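# Hang ball-filled shallow basket on stand peg by cord

## Task

Lift the shallow basket by its cord handle and hang it from the peg on the stand, making sure all of the balls are still inside the basket at the end; if any ball is outside it, the task is not achieved.

## Robot and tools

ROBOT. Two arms, left_arm and right_arm, each with a two-finger gripper. Base poses in the scene frame: left_arm at (-0.026, +0.254, +0.041) m, quat_wxyz (+1.000, 0, 0, -0.001); right_arm at (-0.010, -0.269, +0.002) m, quat_wxyz (+1.000, 0, 0, +0.025). A camera stand is fixed to the floor behind the arms. Loose objects may occasionally get a brief shove from outside.

FRAMES. Scene frame: origin at table-top height, halfway between the nominal bases; +x points out over the table, +y toward left_arm, +z up. Arm names do not match image left/right. Printed hand positions, velocities and targets are in the scene frame and can be off by a few cm, more at long reach. Offsets you send are along each Hand target's own axes. Gripper axes: fingers point along +z, open and close along y. end_effector_position is between the pads, about 1 cm behind the tips.

ROW FORMAT (used by execute_actions and move). Always 14 numbers, each in [-1, 1], even when one arm stays still: left_arm dx, dy, dz, rx, ry, rz, opening, then right_arm the same seven. dx..rz are an offset (not a pose) from that arm's Hand target as it stood when the action or move began, in the Hand target's axes; 1.0 = 0.6 m of translation or 180 degrees; rx, ry, rz form one rotation vector. Opening is absolute: +1 fully open (0.094 m), -1 closed. Sending zeros for an arm's six pose numbers re-requests its current Hand target; sending 0 as opening is a real command, so repeat the present opening to leave a gripper alone.

execute_actions(actions, cameras). actions is a list of actions; each action is a list of up to 15 rows, one per 1/30 s step; a short action keeps its last row for the remaining steps. Every row counts from the action's start pose, so repeating an offset moves further. Images only come when actions is [] or cameras names them (cam_high, cam_low, cam_left_wrist, cam_right_wrist, or ["all"]); an unknown name voids the call.

move(target, speed, blend, opening_speed, grip_force, blocking, cameras). target: one 14-number row, or a list of up to 15 rows; all rows are offsets from the same starting Hand targets, not chained. Paths are straight, end together, last at least 0.5 s and are cut off at 10 s. speed: m/s, 0.002 to 2.9, default 0.25 (turn rate up to twice that in rad/s); one value or one per target. blend: metres of corner rounding per target; 0 stops at each. opening_speed: rate on the -1..+1 scale per second, at least 0.2; use it to close gently. grip_force: newtons per pad, 10 to 50, one value or one per arm; persists; lower force closes slowly. blocking=false returns early while the move keeps running. Moves do not avoid obstacles or the other arm. The result ends with a move: line (done, off_target, moving, held, fault...) and limits (paced = pose clipped, held = steps withheld). done means within 10 mm and 2 degrees at rest; it says nothing about contact.

wait(seconds 0 to 10, cameras): lets time pass holding commands; returns early if a running move ends. stop(cameras): brakes a running move. zoom_image(camera, region [x0, y0, x1, y1] in pixels, top-left origin, at most 504x504) on the newest image of that camera. finished_scene(scene = this scene's number): ends the scene for good; the basket must already hang with all balls in it without being held.

RESULTS. Hand target is your last commanded pose after clipping; the gripper often rests short of it by up to a few cm from friction or load, not necessarily contact; the next command (even all zeros) re-asks, else send the gap as an offset. Orientation commands are clipped to 40 degrees from the measured one each step. grip_measured uses the opening scale; empty it can read up to ~2.5 mm wide; on a hard part it reads slightly narrower than the part. Squeeze grows about 1 N per 0.001 below first touch, then jumps to the force limit. To release, command well above grip_measured. grip_effort_nm is averaged gripper motor effort (negative closing) with offset and friction; not a pad force. Joint torques include the arm's weight and noise; entries 1-3 wrap at ±28 N m. Joint velocities may be omitted when all are within noise. Joint ranges (rad): waist -2.618..3.054, shoulder 0..3.142, elbow 0..3.142 (straight 2.901), wrist pitch -1.571..1.571, wrist yaw -1.571..1.571, wrist roll -2.094..2.094.

CAMERAS (896x504): cam_high fovy 46.254, K fx=fy 590.032, c (445.932, 251.868); cam_low fovy 73.944, f 334.756, c (445.221, 248.07); cam_left_wrist fovy 58.673, f 448.385, c (446.865, 250.288); cam_right_wrist fovy 60.748, f 429.966, c (448.63, 252.169); all with small radial distortion.

AVOID. Dropping the basket or spilling balls, letting go of moving parts, anything leaving the table or being left off it, hard hits on the stand, table or fixtures, fast contacts or targets set deep past a contact, arms colliding or one gripper closing on the other (can end the scene), strain on wrist camera cables, paths near an arm's own base (can flip shoulder posture), and long stretched or pushing holds that heat motors: MOTOR HOT appears at 75 °C, at 90 °C the arm folds and idles, at 100 °C it goes limp.

Each tool is called by a JSON object that holds its "fn" and its "kwargs".

## Session

{"fn": "execute_actions", "kwargs": {"actions": []}}

Scene clock: 0.00 s.
left_arm: end_effector_position=(+0.3701, +0.3043, +0.1569) grip_measured=+1.000 grip_effort_nm=n/a end_effector_quat_wxyz=(+0.602, -0.092, +0.792, +0.049) | right_arm: end_effector_position=(+0.3970, -0.2283, +0.1270) grip_measured=+1.000 grip_effort_nm=n/a end_effector_quat_wxyz=(+0.617, -0.042, +0.785, +0.022)
Joint positions: left_arm=[0.072 1.502 0.361 0.865 -0.122 -0.07 0.094] | right_arm=[0.055 1.529 0.387 0.903 0.016 -0.014 0.094]
Joint velocities: within noise
Joint torques (N m): no reading
Motor temperatures (°C): left_arm=[24 33 44 43 30 26 32] | right_arm=[27 33 39 37 27 25 27]
Heat: left arm: 44 °C; right arm: 39 °C.
Hand target: left_arm +0.3700, +0.3044, +0.1561; +0.599, -0.093, +0.794, +0.049 | right_arm +0.3965, -0.2284, +0.1250; +0.613, -0.042, +0.788, +0.022
Tool commands: left_gripper/opening=+1.0 right_gripper/opening=+1.0

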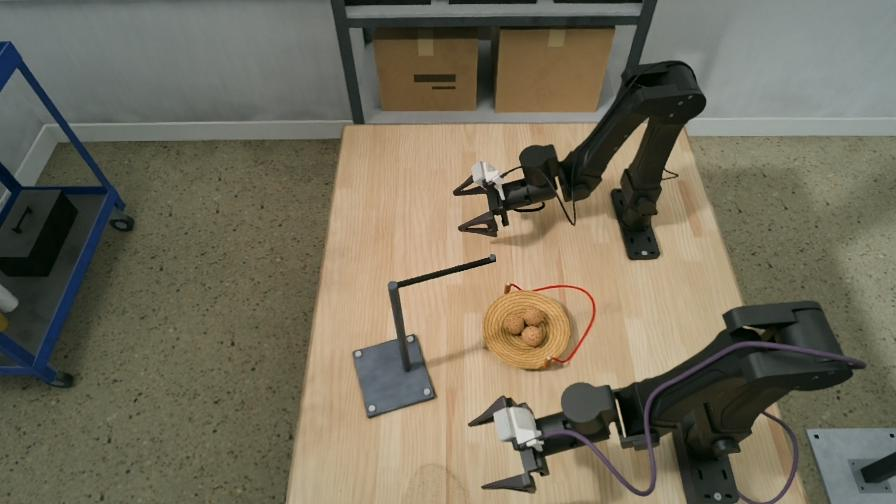

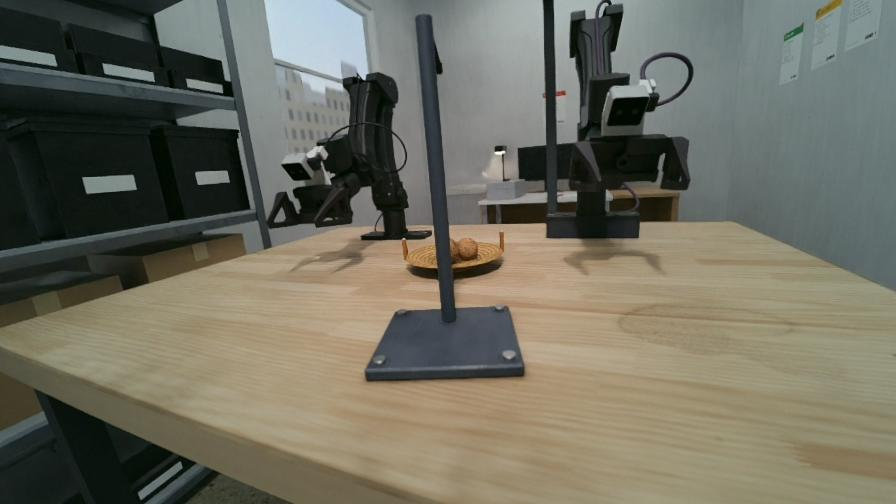

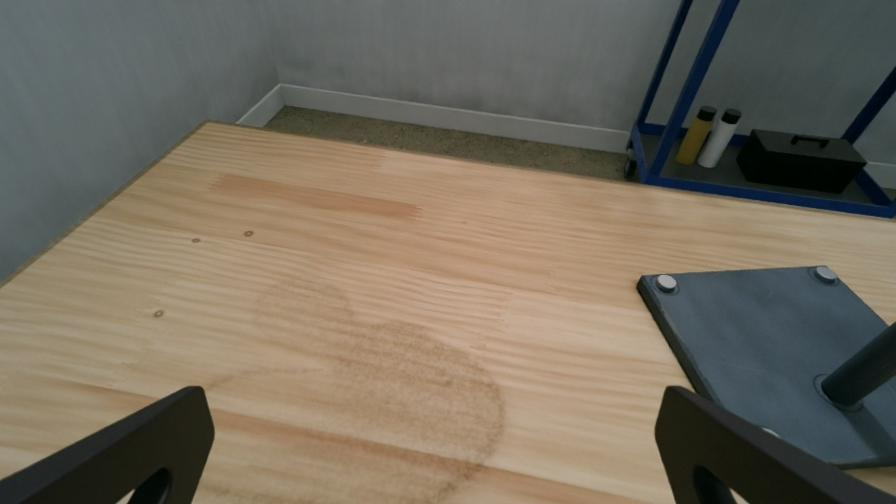

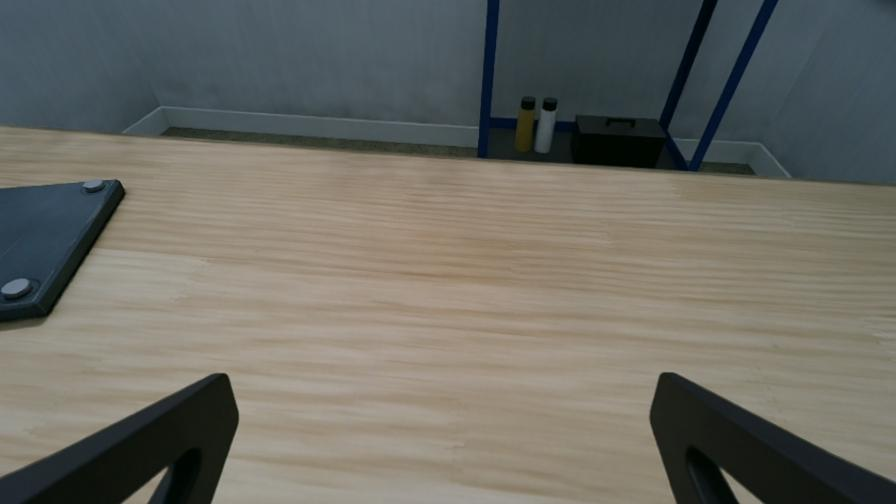

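{"fn": "zoom_image", "kwargs": {"camera": "cam_high", "region": [340, 230, 620, 430]}}

{"fn": "zoom_image", "kwargs": {"camera": "cam_low", "region": [340, 0, 620, 400]}}

Scaled by 1.800 from the camera's 896x504 image, which has a finer 1280x720 frame.

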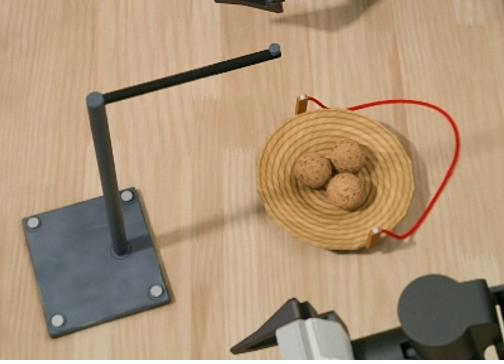

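Scaled by 1.260 from the camera's 896x504 image, which has a finer 1280x720 frame.

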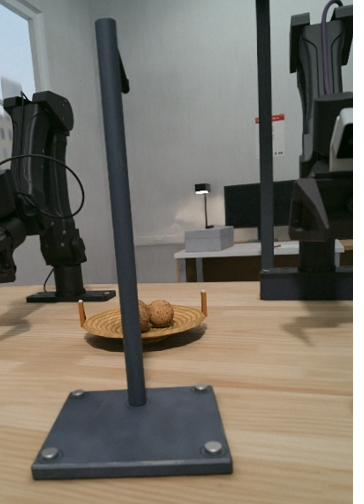

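{"fn": "move", "kwargs": {"target": [0.262,-0.389,-0.4735,0.3638,0.1864,0.2713,0,0,0,0,0,0,0,1], "cameras": ["all"]}}

Scene clock: 239.10 s.
left_arm: end_effector_position=(+0.1096, +0.0135, +0.0868) grip_measured=+0.002 grip_effort_nm=-0.15 end_effector_quat_wxyz=(+0.252, +0.535, +0.790, -0.163) | right_arm: end_effector_position=(+0.3970, -0.2283, +0.1270) grip_measured=+1.000 grip_effort_nm=0.02 end_effector_quat_wxyz=(+0.617, -0.042, +0.785, +0.022)
Joint positions: left_arm=[-0.995 1.114 0.45 -0.303 0.099 0.164 0.047] | right_arm=[0.055 1.529 0.387 0.903 0.016 -0.014 0.094]
Joint torques (N m): left_arm=[-0.46 -1.74 9.42 1.21 0.15 -0.05] | right_arm=[0.06 -6.39 6.05 1.56 -0.01 -0.01]
Heat: left arm: 46 °C; right arm: 37 °C.
Hand target: left_arm +0.1087, +0.0087, +0.0916; +0.248, +0.536, +0.789, -0.169 | right_arm +0.3965, -0.2284, +0.1250; +0.613, -0.042, +0.788, +0.022
Off the commanded pose: left_arm 0.007 m, 1 deg | right_arm 0.002 m, 1 deg.
move: done

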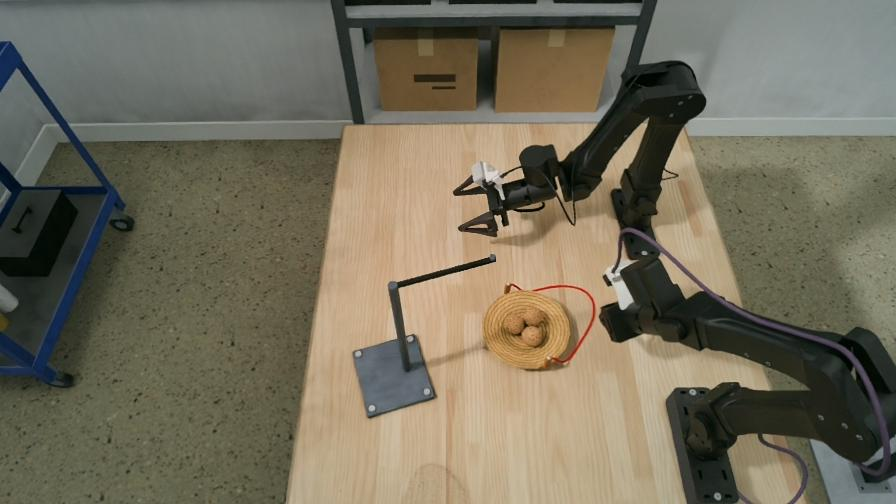

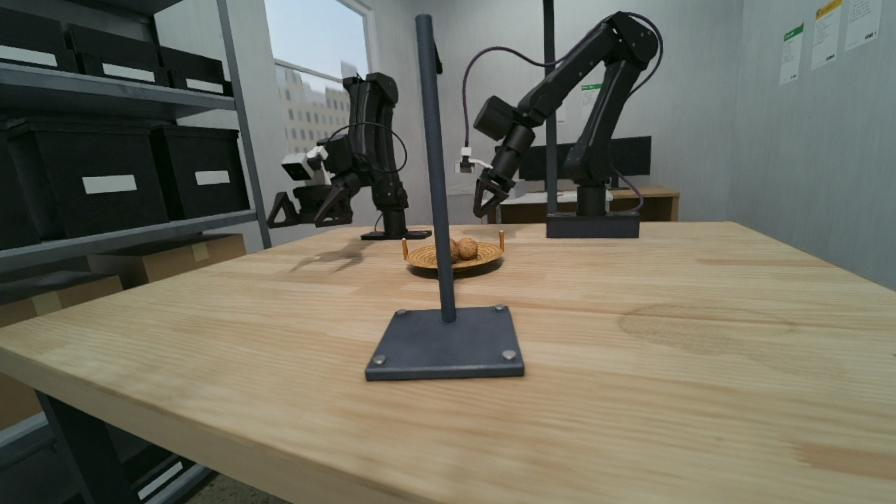

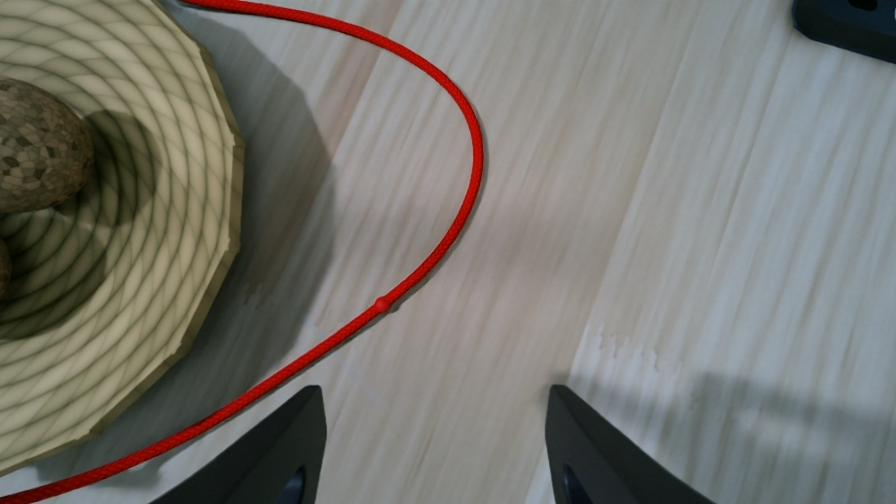

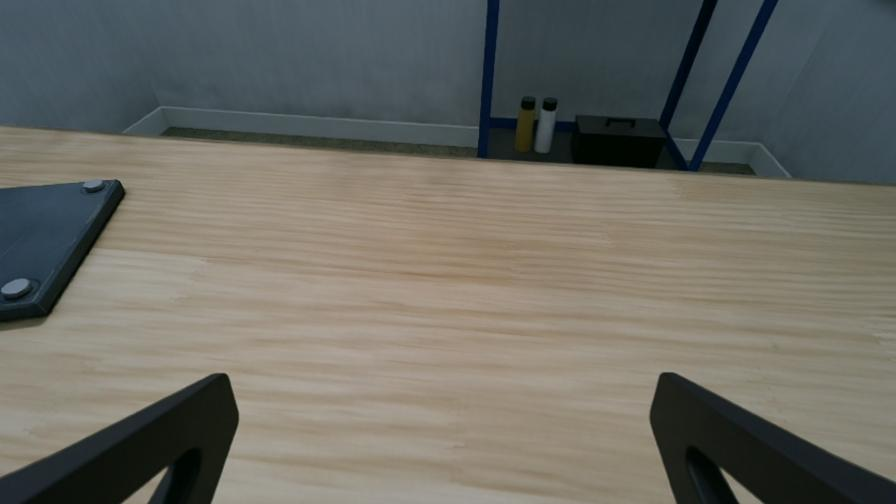

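{"fn": "zoom_image", "kwargs": {"camera": "cam_left_wrist", "region": [180, 0, 560, 400]}}

{"fn": "zoom_image", "kwargs": {"camera": "cam_high", "region": [460, 260, 640, 380]}}

Scaled by 1.260 from the camera's 896x504 image, which has a finer 1280x720 frame.

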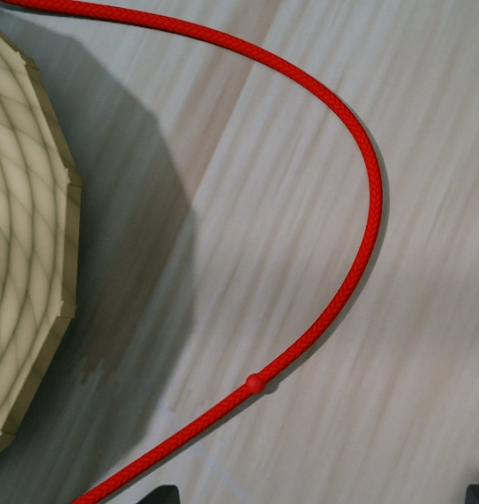

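Scaled by 2.800 from the camera's 896x504 image, which has a finer 1280x720 frame.

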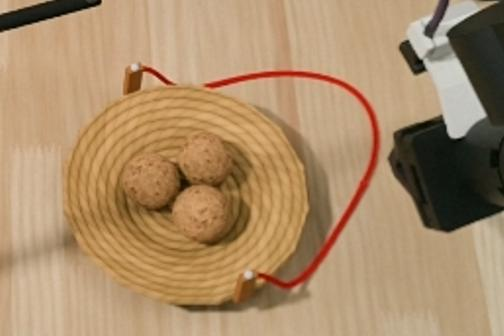

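{"fn": "move", "kwargs": {"target": [-0.0682,-0.0168,0.1122,0,0.0833,0,0,0,0,0,0,0,0,1], "cameras": ["all"]}}

Scene clock: 284.10 s.
left_arm: end_effector_position=(+0.1254, -0.0599, +0.0619) grip_measured=+0.002 grip_effort_nm=-0.15 end_effector_quat_wxyz=(+0.150, +0.554, +0.812, -0.103) | right_arm: end_effector_position=(+0.3970, -0.2283, +0.1270) grip_measured=+1.000 grip_effort_nm=0.02 end_effector_quat_wxyz=(+0.617, -0.042, +0.785, +0.022)
Joint positions: left_arm=[-1.105 1.649 0.883 -0.441 0.035 0.084 0.047] | right_arm=[0.055 1.529 0.387 0.903 0.016 -0.014 0.094]
Joint torques (N m): left_arm=[-0.38 -5.67 8.44 0.8 -0.02 -0.08] | right_arm=[0.06 -6.34 6.05 1.56 0 -0.02]
Motor temperatures (°C): left_arm=[24 31 50 40 27 26 29] | right_arm=[26 31 36 37 24 24 25]
Heat: left arm: 50 °C; right arm: 37 °C.
Hand target: left_arm +0.1259, -0.0621, +0.0599; +0.143, +0.553, +0.815, -0.097 | right_arm +0.3965, -0.2284, +0.1250; +0.613, -0.042, +0.788, +0.022
Off the commanded pose: left_arm 0.003 m, 1 deg | right_arm 0.002 m, 1 deg.
move: done

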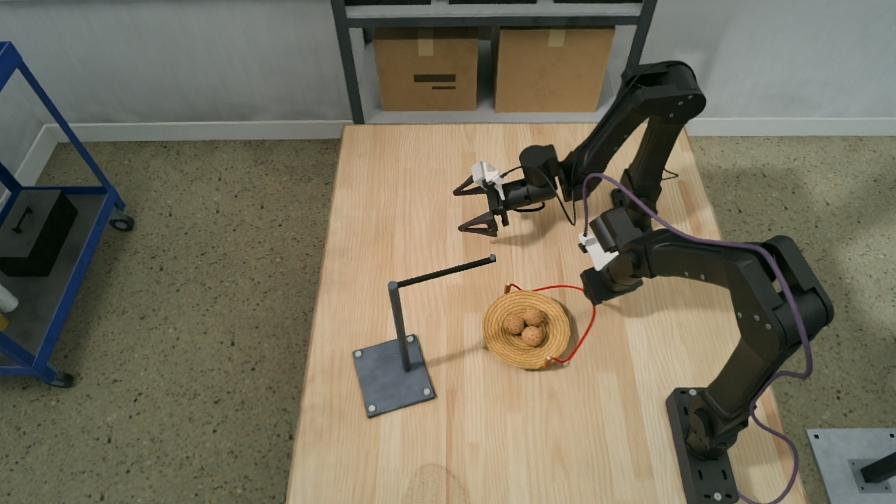

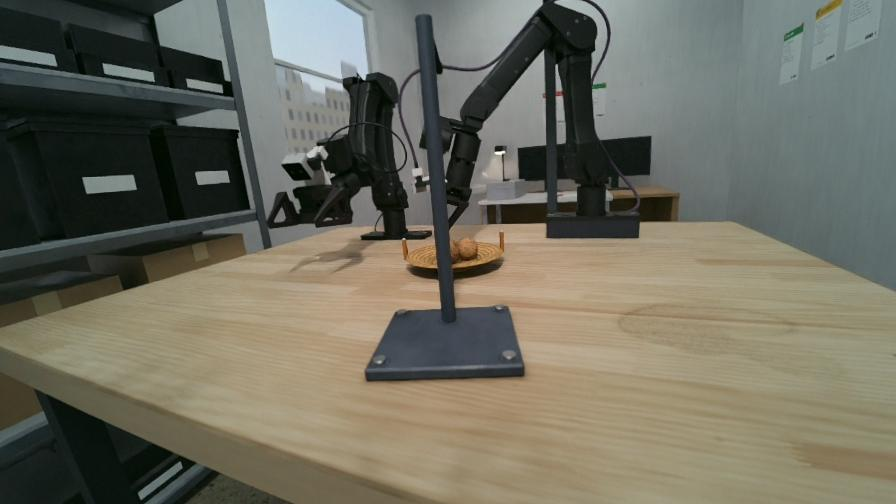

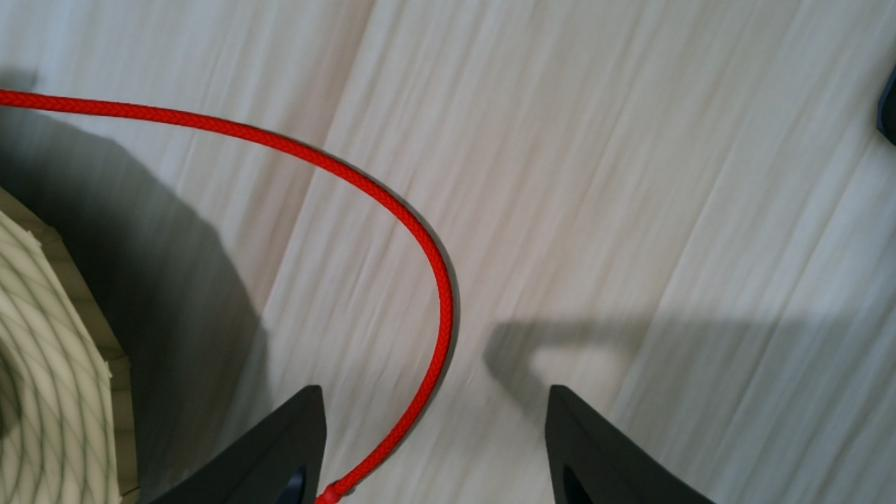

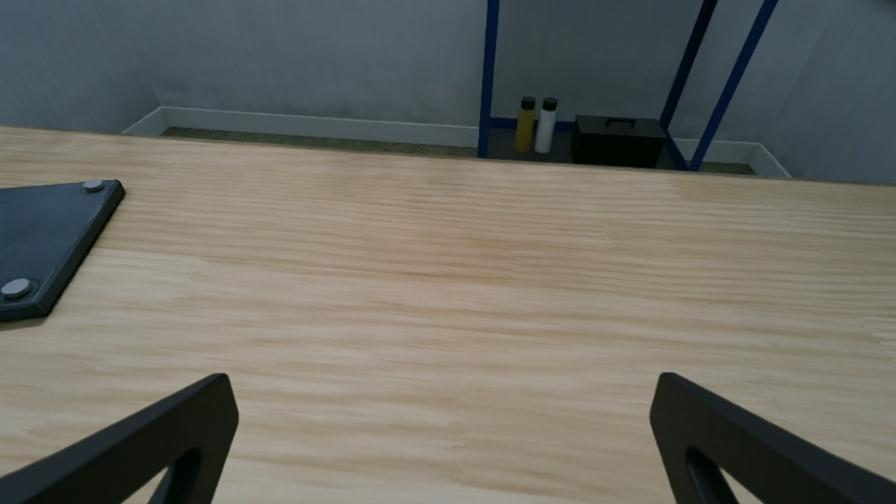

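{"fn": "move", "kwargs": {"target": [0.0262,0,0.0721,0,0,0,0,0,0,0,0,0,0,1], "speed": 0.08, "cameras": ["cam_left_wrist","cam_high","cam_low"]}}

Scene clock: 296.33 s.
left_arm: end_effector_position=(+0.1279, -0.0649, +0.0233) grip_measured=+0.002 grip_effort_nm=-0.14 end_effector_quat_wxyz=(+0.149, +0.554, +0.813, -0.103) | right_arm: end_effector_position=(+0.3970, -0.2283, +0.1270) grip_measured=+1.000 grip_effort_nm=0.02 end_effector_quat_wxyz=(+0.617, -0.042, +0.785, +0.022)
Joint positions: left_arm=[-1.105 1.764 0.831 -0.276 0.035 0.084 0.047] | right_arm=[0.055 1.529 0.387 0.903 0.016 -0.014 0.094]
Joint torques (N m): left_arm=[-0.38 -6.43 4.79 1.18 -0.01 -0.07] | right_arm=[0.05 -6.32 6.08 1.57 0 -0.02]
Heat: left arm: 48 °C; right arm: 37 °C.
Hand target: left_arm +0.1259, -0.0622, +0.0140; +0.144, +0.553, +0.815, -0.097 | right_arm +0.3965, -0.2284, +0.1250; +0.613, -0.042, +0.788, +0.022
Off the commanded pose: left_arm 0.010 m, 1 deg | right_arm 0.002 m, 1 deg.
move: done
Images, in order (width x height): cam_high 896x504, cam_low 896x504, cam_left_wrist 896x504.

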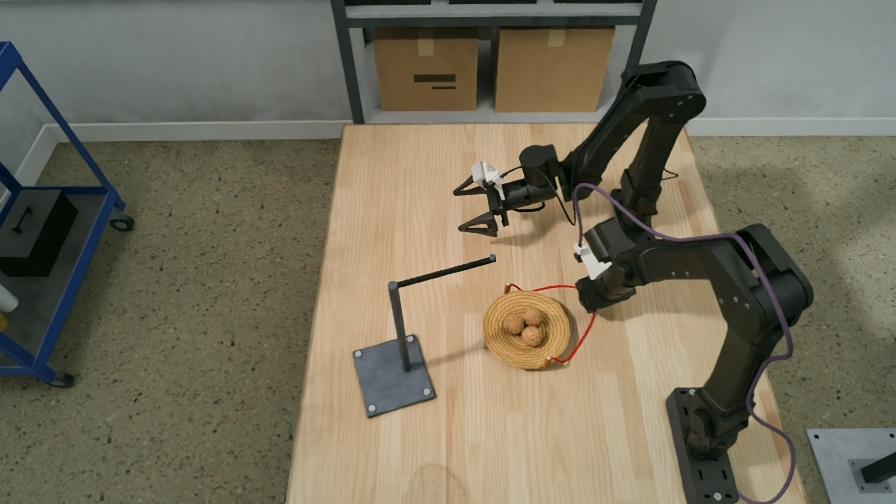

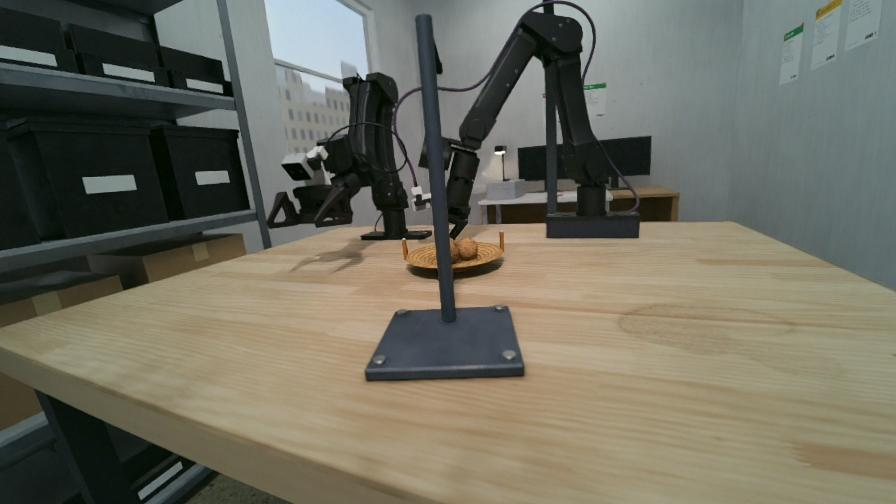

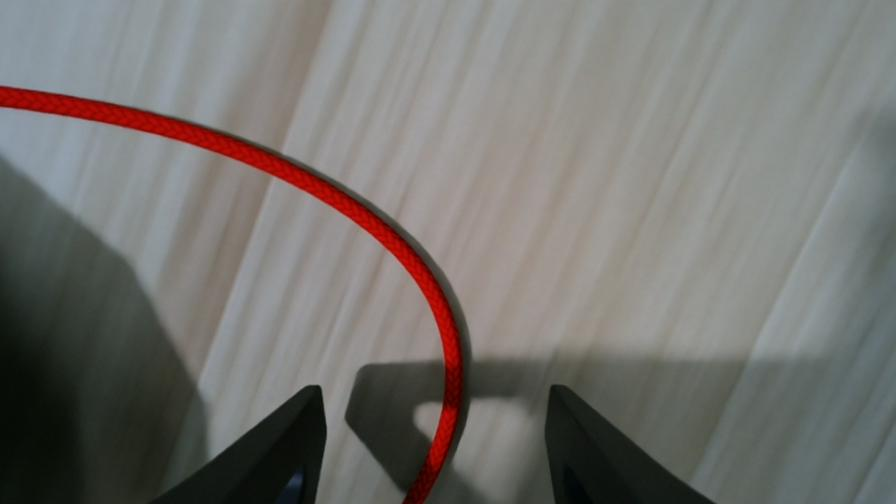

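{"fn": "move", "kwargs": {"target": [0.0034,0,0.0094,0,0,0,0,0,0,0,0,0,0,1], "speed": 0.05, "cameras": ["cam_left_wrist"]}}

Scene clock: 304.50 s.
left_arm: end_effector_position=(+0.1285, -0.0661, +0.0188) grip_measured=+0.002 grip_effort_nm=-0.15 end_effector_quat_wxyz=(+0.151, +0.554, +0.812, -0.104) | right_arm: end_effector_position=(+0.3970, -0.2283, +0.1270) grip_measured=+1.000 grip_effort_nm=0.02 end_effector_quat_wxyz=(+0.617, -0.042, +0.785, +0.022)
Joint positions: left_arm=[-1.105 1.778 0.824 -0.25 0.035 0.084 0.047] | right_arm=[0.055 1.529 0.387 0.903 0.016 -0.014 0.094]
Joint torques (N m): left_arm=[-0.38 -6.26 4.52 1.19 -0.02 -0.07] | right_arm=[0.03 -6.39 6.06 1.56 0.01 -0.01]
Heat: left arm: 47 °C; right arm: 37 °C.
Hand target: left_arm +0.1259, -0.0621, +0.0080; +0.144, +0.553, +0.815, -0.097 | right_arm +0.3965, -0.2284, +0.1250; +0.613, -0.042, +0.788, +0.022
Off the commanded pose: left_arm 0.012 m, 1 deg | right_arm 0.002 m, 1 deg.
move: off_target (left_arm)
Images, in order (width x height): cam_left_wrist 896x504.

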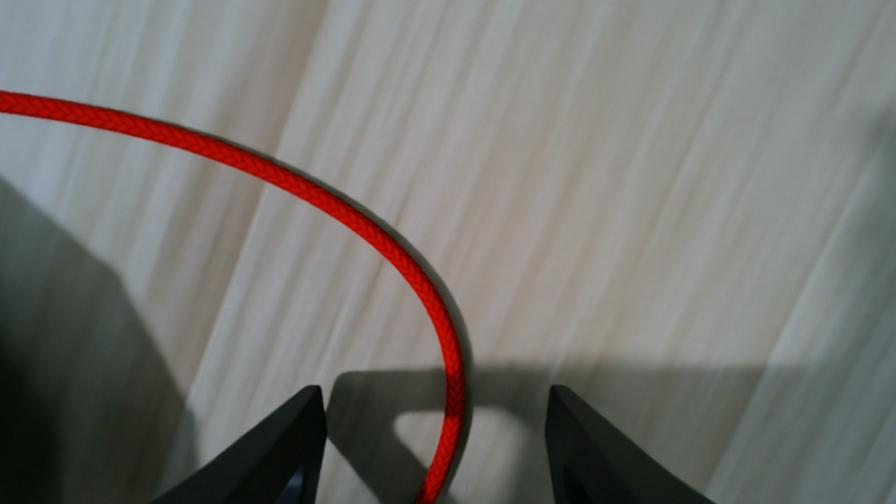

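{"fn": "move", "kwargs": {"target": [0.004,0,0.011,0,0,0,0,0,0,0,0,0,0,1], "speed": 0.05, "cameras": ["cam_left_wrist"]}}

Scene clock: 310.63 s.
left_arm: end_effector_position=(+0.1306, -0.0696, +0.0172) grip_measured=+0.002 grip_effort_nm=-0.14 end_effector_quat_wxyz=(+0.158, +0.553, +0.811, -0.107) | right_arm: end_effector_position=(+0.3970, -0.2283, +0.1270) grip_measured=+1.000 grip_effort_nm=0.02 end_effector_quat_wxyz=(+0.617, -0.042, +0.785, +0.022)
Joint positions: left_arm=[-1.105 1.789 0.823 -0.223 0.033 0.084 0.047] | right_arm=[0.055 1.529 0.387 0.903 0.016 -0.014 0.094]
Joint torques (N m): left_arm=[-0.36 -5.56 3.81 1.27 0 -0.07] | right_arm=[0.06 -6.35 6.06 1.57 0 -0.02]
Heat: left arm: 46 °C; right arm: 37 °C.
Hand target: left_arm +0.1259, -0.0621, +0.0009; +0.144, +0.553, +0.815, -0.097 | right_arm +0.3965, -0.2284, +0.1250; +0.613, -0.042, +0.788, +0.022
Off the commanded pose: left_arm 0.018 m, 2 deg | right_arm 0.002 m, 1 deg.
move: off_target (left_arm)
Images, in order (width x height): cam_left_wrist 896x504.

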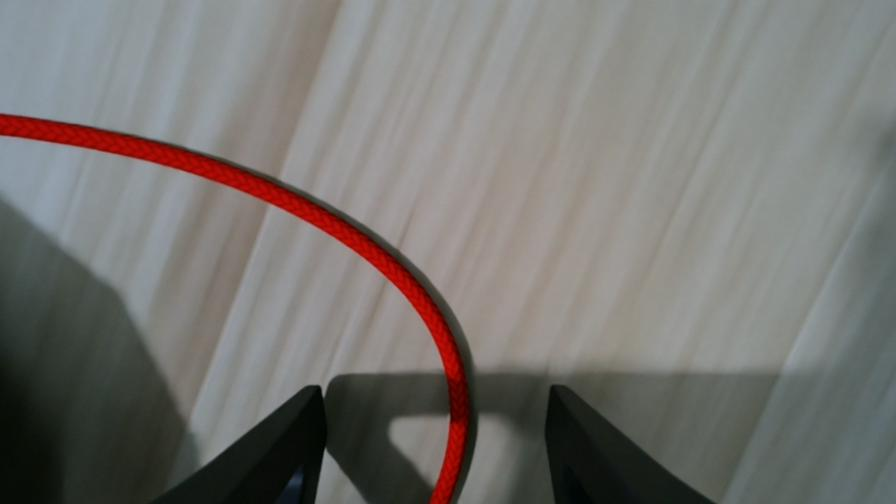

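{"fn": "move", "kwargs": {"target": [-0.0046,0,-0.0125,0,0,0,-1,0,0,0,0,0,0,1], "speed": 0.05, "opening_speed": 0.8, "cameras": ["cam_left_wrist"]}}

Scene clock: 319.47 s.
left_arm: end_effector_position=(+0.1314, -0.0696, +0.0173) grip_measured=-0.982 grip_effort_nm=-0.94 end_effector_quat_wxyz=(+0.159, +0.553, +0.811, -0.106) | right_arm: end_effector_position=(+0.3970, -0.2283, +0.1270) grip_measured=+1.000 grip_effort_nm=0.02 end_effector_quat_wxyz=(+0.617, -0.042, +0.785, +0.022)
Joint positions: left_arm=[-1.105 1.789 0.823 -0.221 0.029 0.083 0.001] | right_arm=[0.055 1.529 0.387 0.903 0.016 -0.014 0.094]
Joint torques (N m): left_arm=[-0.36 -7.5 4.83 0.86 0.03 -0.07] | right_arm=[0.05 -6.32 6.06 1.57 0 -0.02]
Motor temperatures (°C): left_arm=[24 32 45 39 27 26 28] | right_arm=[26 31 36 37 24 24 25]
Heat: left arm: 45 °C; right arm: 37 °C.
Hand target: left_arm +0.1260, -0.0622, +0.0090; +0.144, +0.553, +0.815, -0.097 | right_arm +0.3965, -0.2284, +0.1250; +0.613, -0.042, +0.788, +0.022
Off the commanded pose: left_arm 0.012 m, 2 deg | right_arm 0.002 m, 1 deg.
move: off_target (left_arm)
Images, in order (width x height): cam_left_wrist 896x504.

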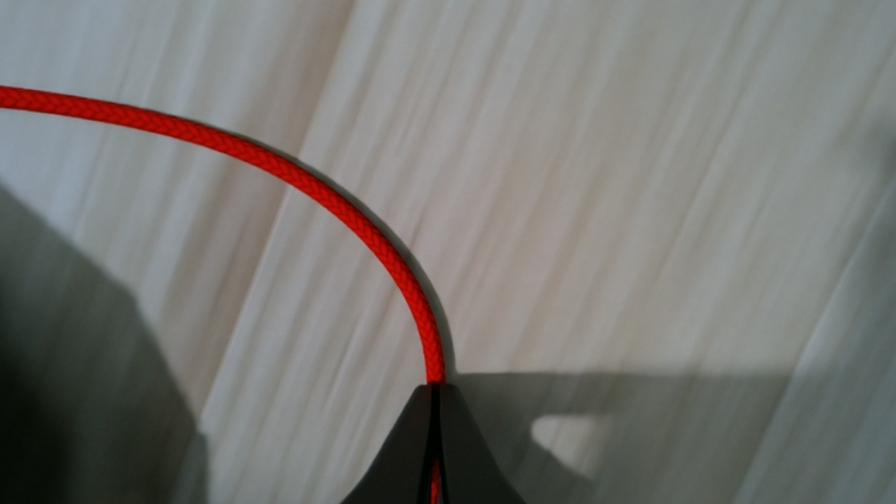

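{"fn": "move", "kwargs": {"target": [[-0.0738,0.1033,-0.25,0,-0.1111,0,-1,0,0,0,0,0,0,1],[-0.0945,0.2512,-0.3133,0,-0.1944,0,-1,0,0,0,0,0,0,1]], "speed": 0.12, "blend": [0.03,0], "cameras": ["all"]}}

Scene clock: 338.43 s.
left_arm: end_effector_position=(+0.2550, +0.0083, +0.1966) grip_measured=-0.982 grip_effort_nm=-0.96 end_effector_quat_wxyz=(+0.370, +0.493, +0.745, -0.256) | right_arm: end_effector_position=(+0.3970, -0.2283, +0.1270) grip_measured=+1.000 grip_effort_nm=0.02 end_effector_quat_wxyz=(+0.617, -0.042, +0.785, +0.022)
Joint positions: left_arm=[-0.456 1.335 0.844 -0.292 0.568 0.471 0.001] | right_arm=[0.055 1.529 0.387 0.903 0.016 -0.014 0.094]
Joint torques (N m): left_arm=[0.34 -3.97 10.06 1.74 0.4 0.12] | right_arm=[0.05 -6.35 6.06 1.57 0 -0.01]
Heat: left arm: 44 °C; right arm: 37 °C.
Hand target: left_arm +0.2620, +0.0035, +0.2050; +0.382, +0.499, +0.734, -0.259 | right_arm +0.3965, -0.2284, +0.1250; +0.613, -0.042, +0.788, +0.022
Off the commanded pose: left_arm 0.012 m, 2 deg | right_arm 0.002 m, 1 deg.
move: off_target (left_arm)

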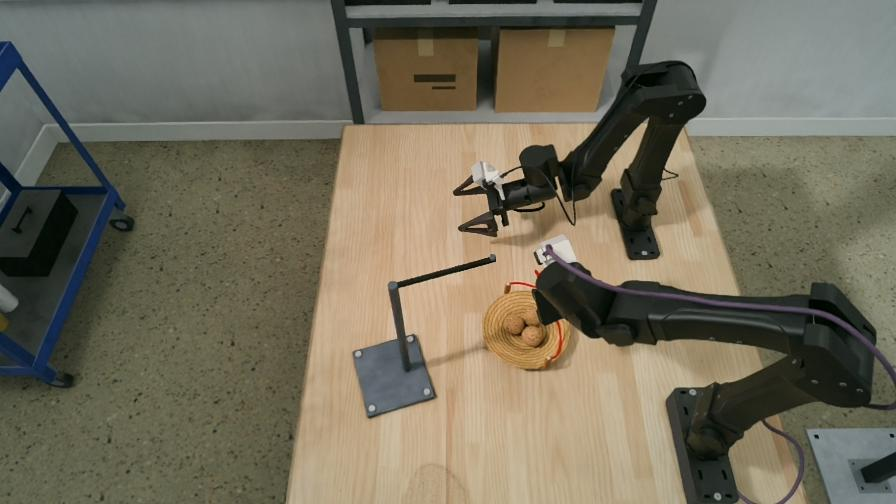

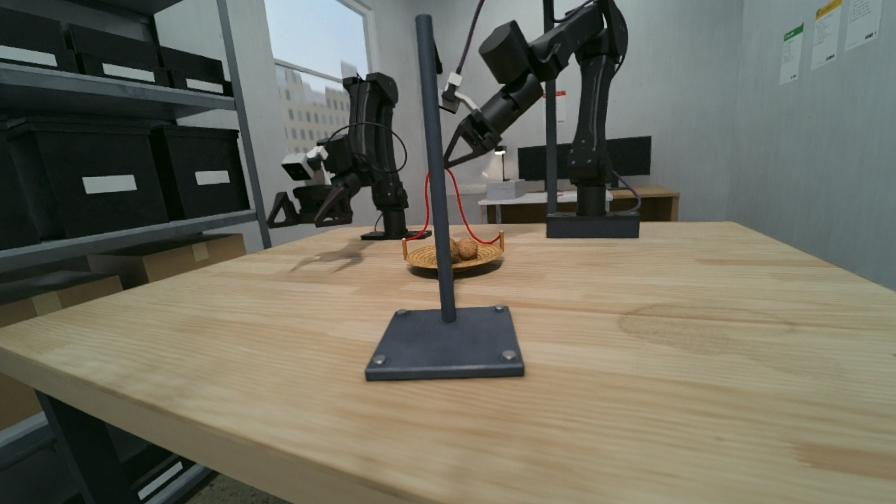

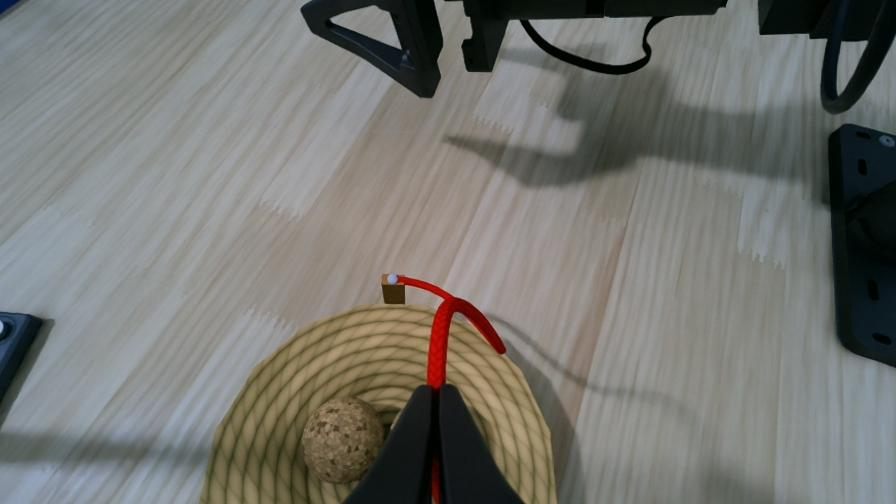

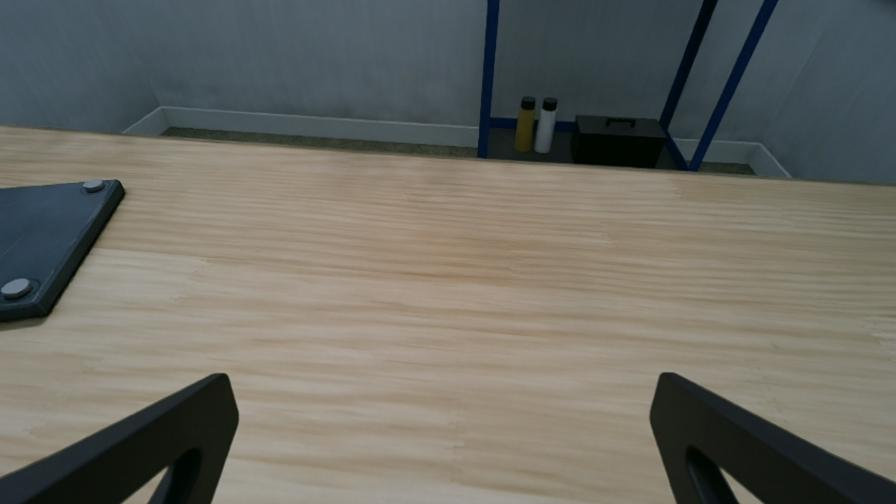

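{"fn": "zoom_image", "kwargs": {"camera": "cam_low", "region": [380, 140, 540, 290]}}

{"fn": "zoom_image", "kwargs": {"camera": "cam_left_wrist", "region": [200, 240, 600, 504]}}

Scaled by 3.150 from the camera's 896x504 image, which has a finer 1280x720 frame.

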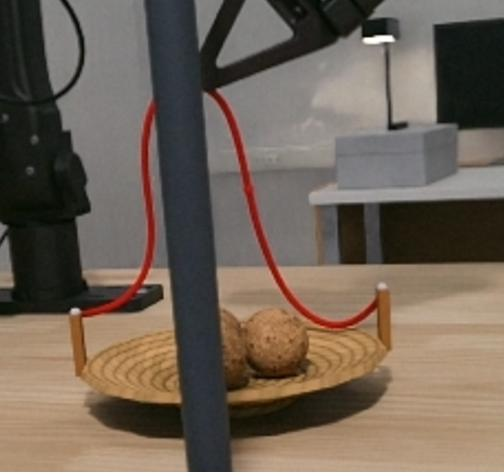

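Scaled by 1.260 from the camera's 896x504 image, which has a finer 1280x720 frame.

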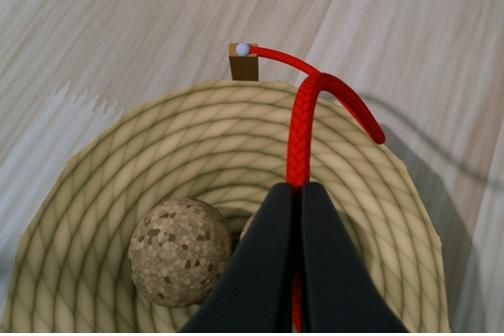

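{"fn": "move", "kwargs": {"target": [-0.0628,0.026,-0.0412,0,0,0,-1,0,0,0,0,0,0,1], "speed": 0.04, "cameras": ["all"]}}

Scene clock: 359.70 s.
left_arm: end_effector_position=(+0.2745, +0.0088, +0.2481) grip_measured=-0.982 grip_effort_nm=-0.96 end_effector_quat_wxyz=(+0.387, +0.495, +0.735, -0.255) | right_arm: end_effector_position=(+0.3970, -0.2283, +0.1270) grip_measured=+1.000 grip_effort_nm=0.02 end_effector_quat_wxyz=(+0.617, -0.042, +0.785, +0.022)
Joint positions: left_arm=[-0.42 1.356 1.045 -0.452 0.596 0.502 0.001] | right_arm=[0.055 1.529 0.387 0.903 0.016 -0.014 0.094]
Joint torques (N m): left_arm=[0.58 -4.16 10.25 1.37 0.41 0.11] | right_arm=[0.03 -6.32 6.09 1.55 0.01 -0.01]
Heat: left arm: 47 °C; right arm: 37 °C.
Hand target: left_arm +0.2769, +0.0079, +0.2501; +0.382, +0.499, +0.734, -0.259 | right_arm +0.3965, -0.2284, +0.1250; +0.613, -0.042, +0.788, +0.022
Off the commanded pose: left_arm 0.003 m, 1 deg | right_arm 0.002 m, 1 deg.
move: done

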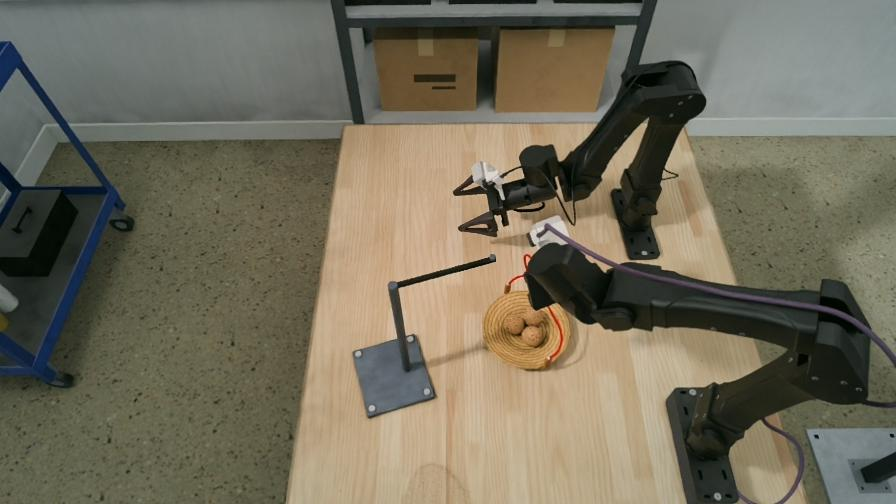

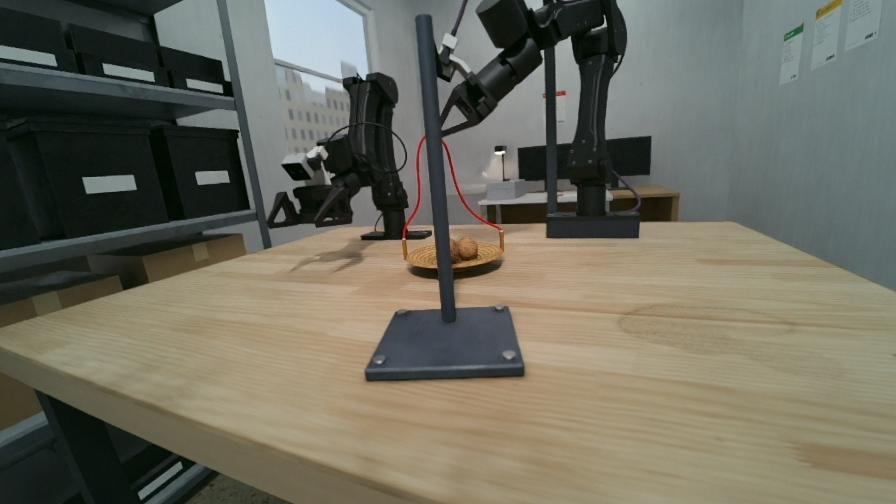

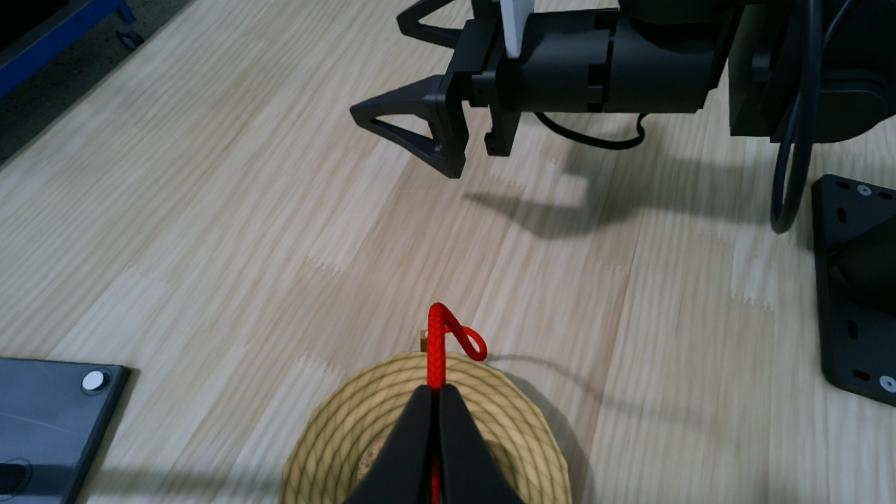

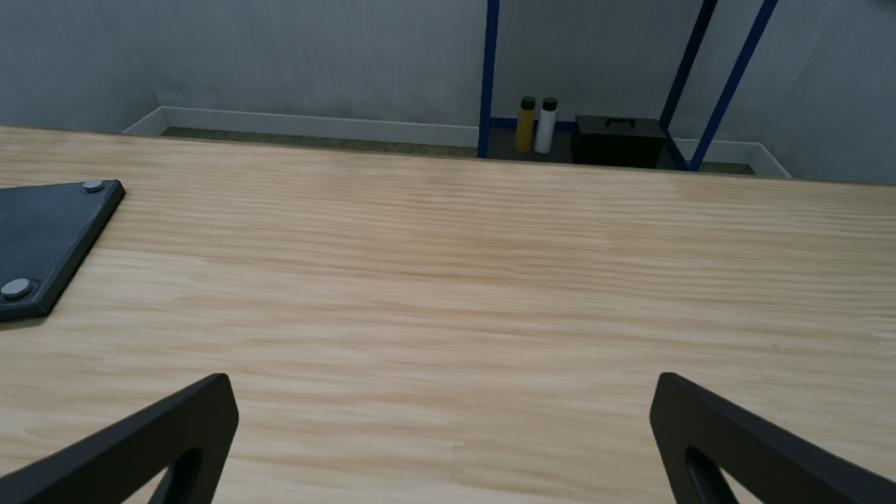

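{"fn": "move", "kwargs": {"target": [-0.041,0,-0.0287,0,0,0,-1,0,0,0,0,0,0,1], "speed": 0.03, "cameras": ["cam_low","cam_left_wrist","cam_high"]}}

{"fn": "zoom_image", "kwargs": {"camera": "cam_low", "region": [380, 90, 540, 290]}}

Scene clock: 367.93 s.
left_arm: end_effector_position=(+0.2742, +0.0089, +0.2767) grip_measured=-0.983 grip_effort_nm=-0.93 end_effector_quat_wxyz=(+0.385, +0.495, +0.736, -0.255) | right_arm: end_effector_position=(+0.3970, -0.2283, +0.1270) grip_measured=+1.000 grip_effort_nm=0.02 end_effector_quat_wxyz=(+0.617, -0.042, +0.785, +0.022)
Joint positions: left_arm=[-0.42 1.356 1.162 -0.573 0.596 0.503 0.001] | right_arm=[0.055 1.529 0.387 0.903 0.016 -0.014 0.094]
Joint torques (N m): left_arm=[0.57 -4.18 10.44 1.36 0.41 0.11] | right_arm=[0.08 -6.34 6.04 1.56 0 -0.01]
Heat: left arm: 48 °C; right arm: 37 °C.
Hand target: left_arm +0.2769, +0.0079, +0.2801; +0.382, +0.499, +0.734, -0.259 | right_arm +0.3965, -0.2284, +0.1250; +0.613, -0.042, +0.788, +0.022
Off the commanded pose: left_arm 0.004 m, 1 deg | right_arm 0.002 m, 1 deg.
move: done
Images, in order (width x height): cam_high 896x504, cam_low 896x504, cam_left_wrist 896x504.

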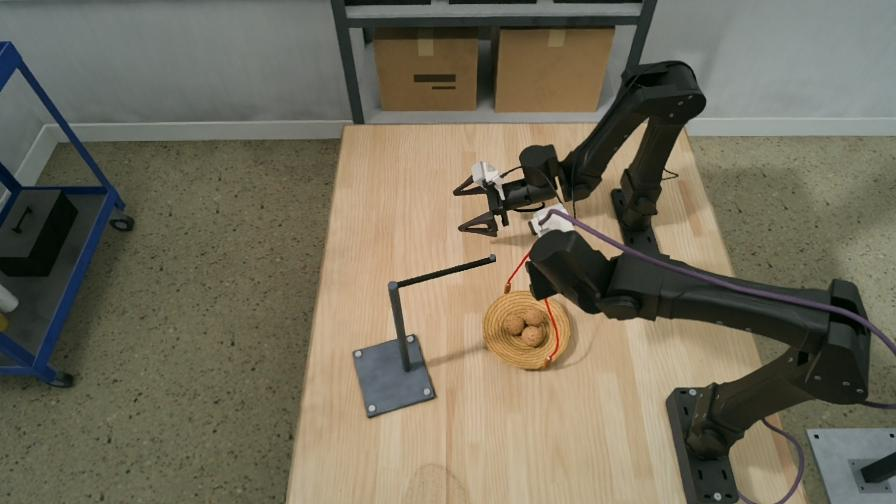

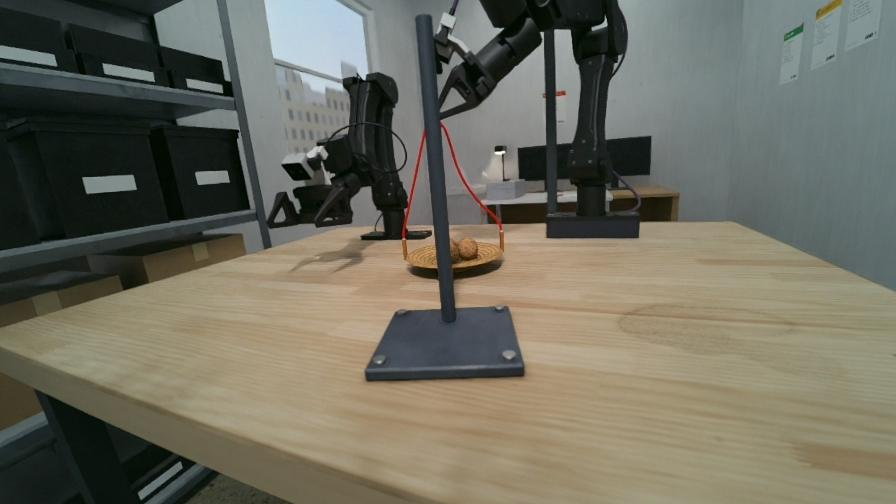

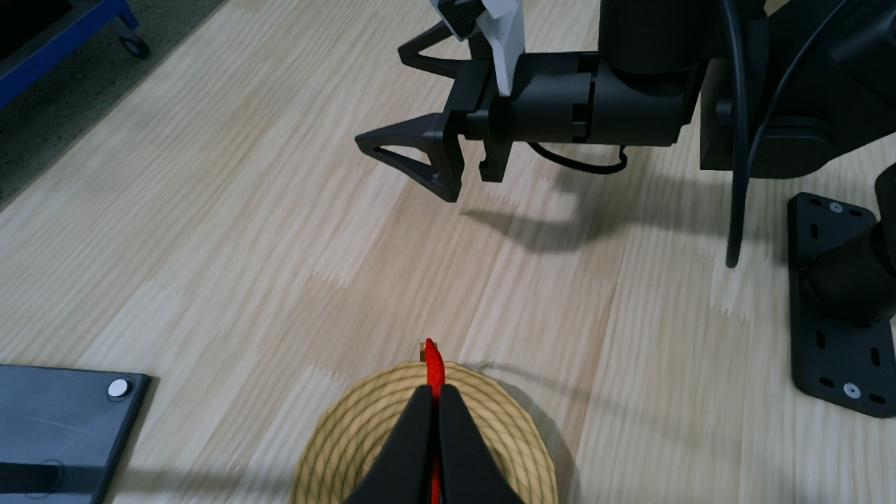

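Scaled by 2.520 from the camera's 896x504 image, which has a finer 1280x720 frame.

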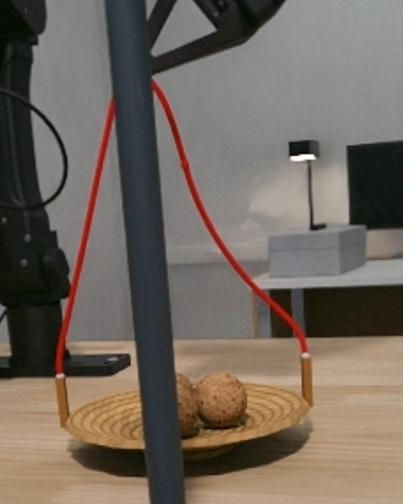

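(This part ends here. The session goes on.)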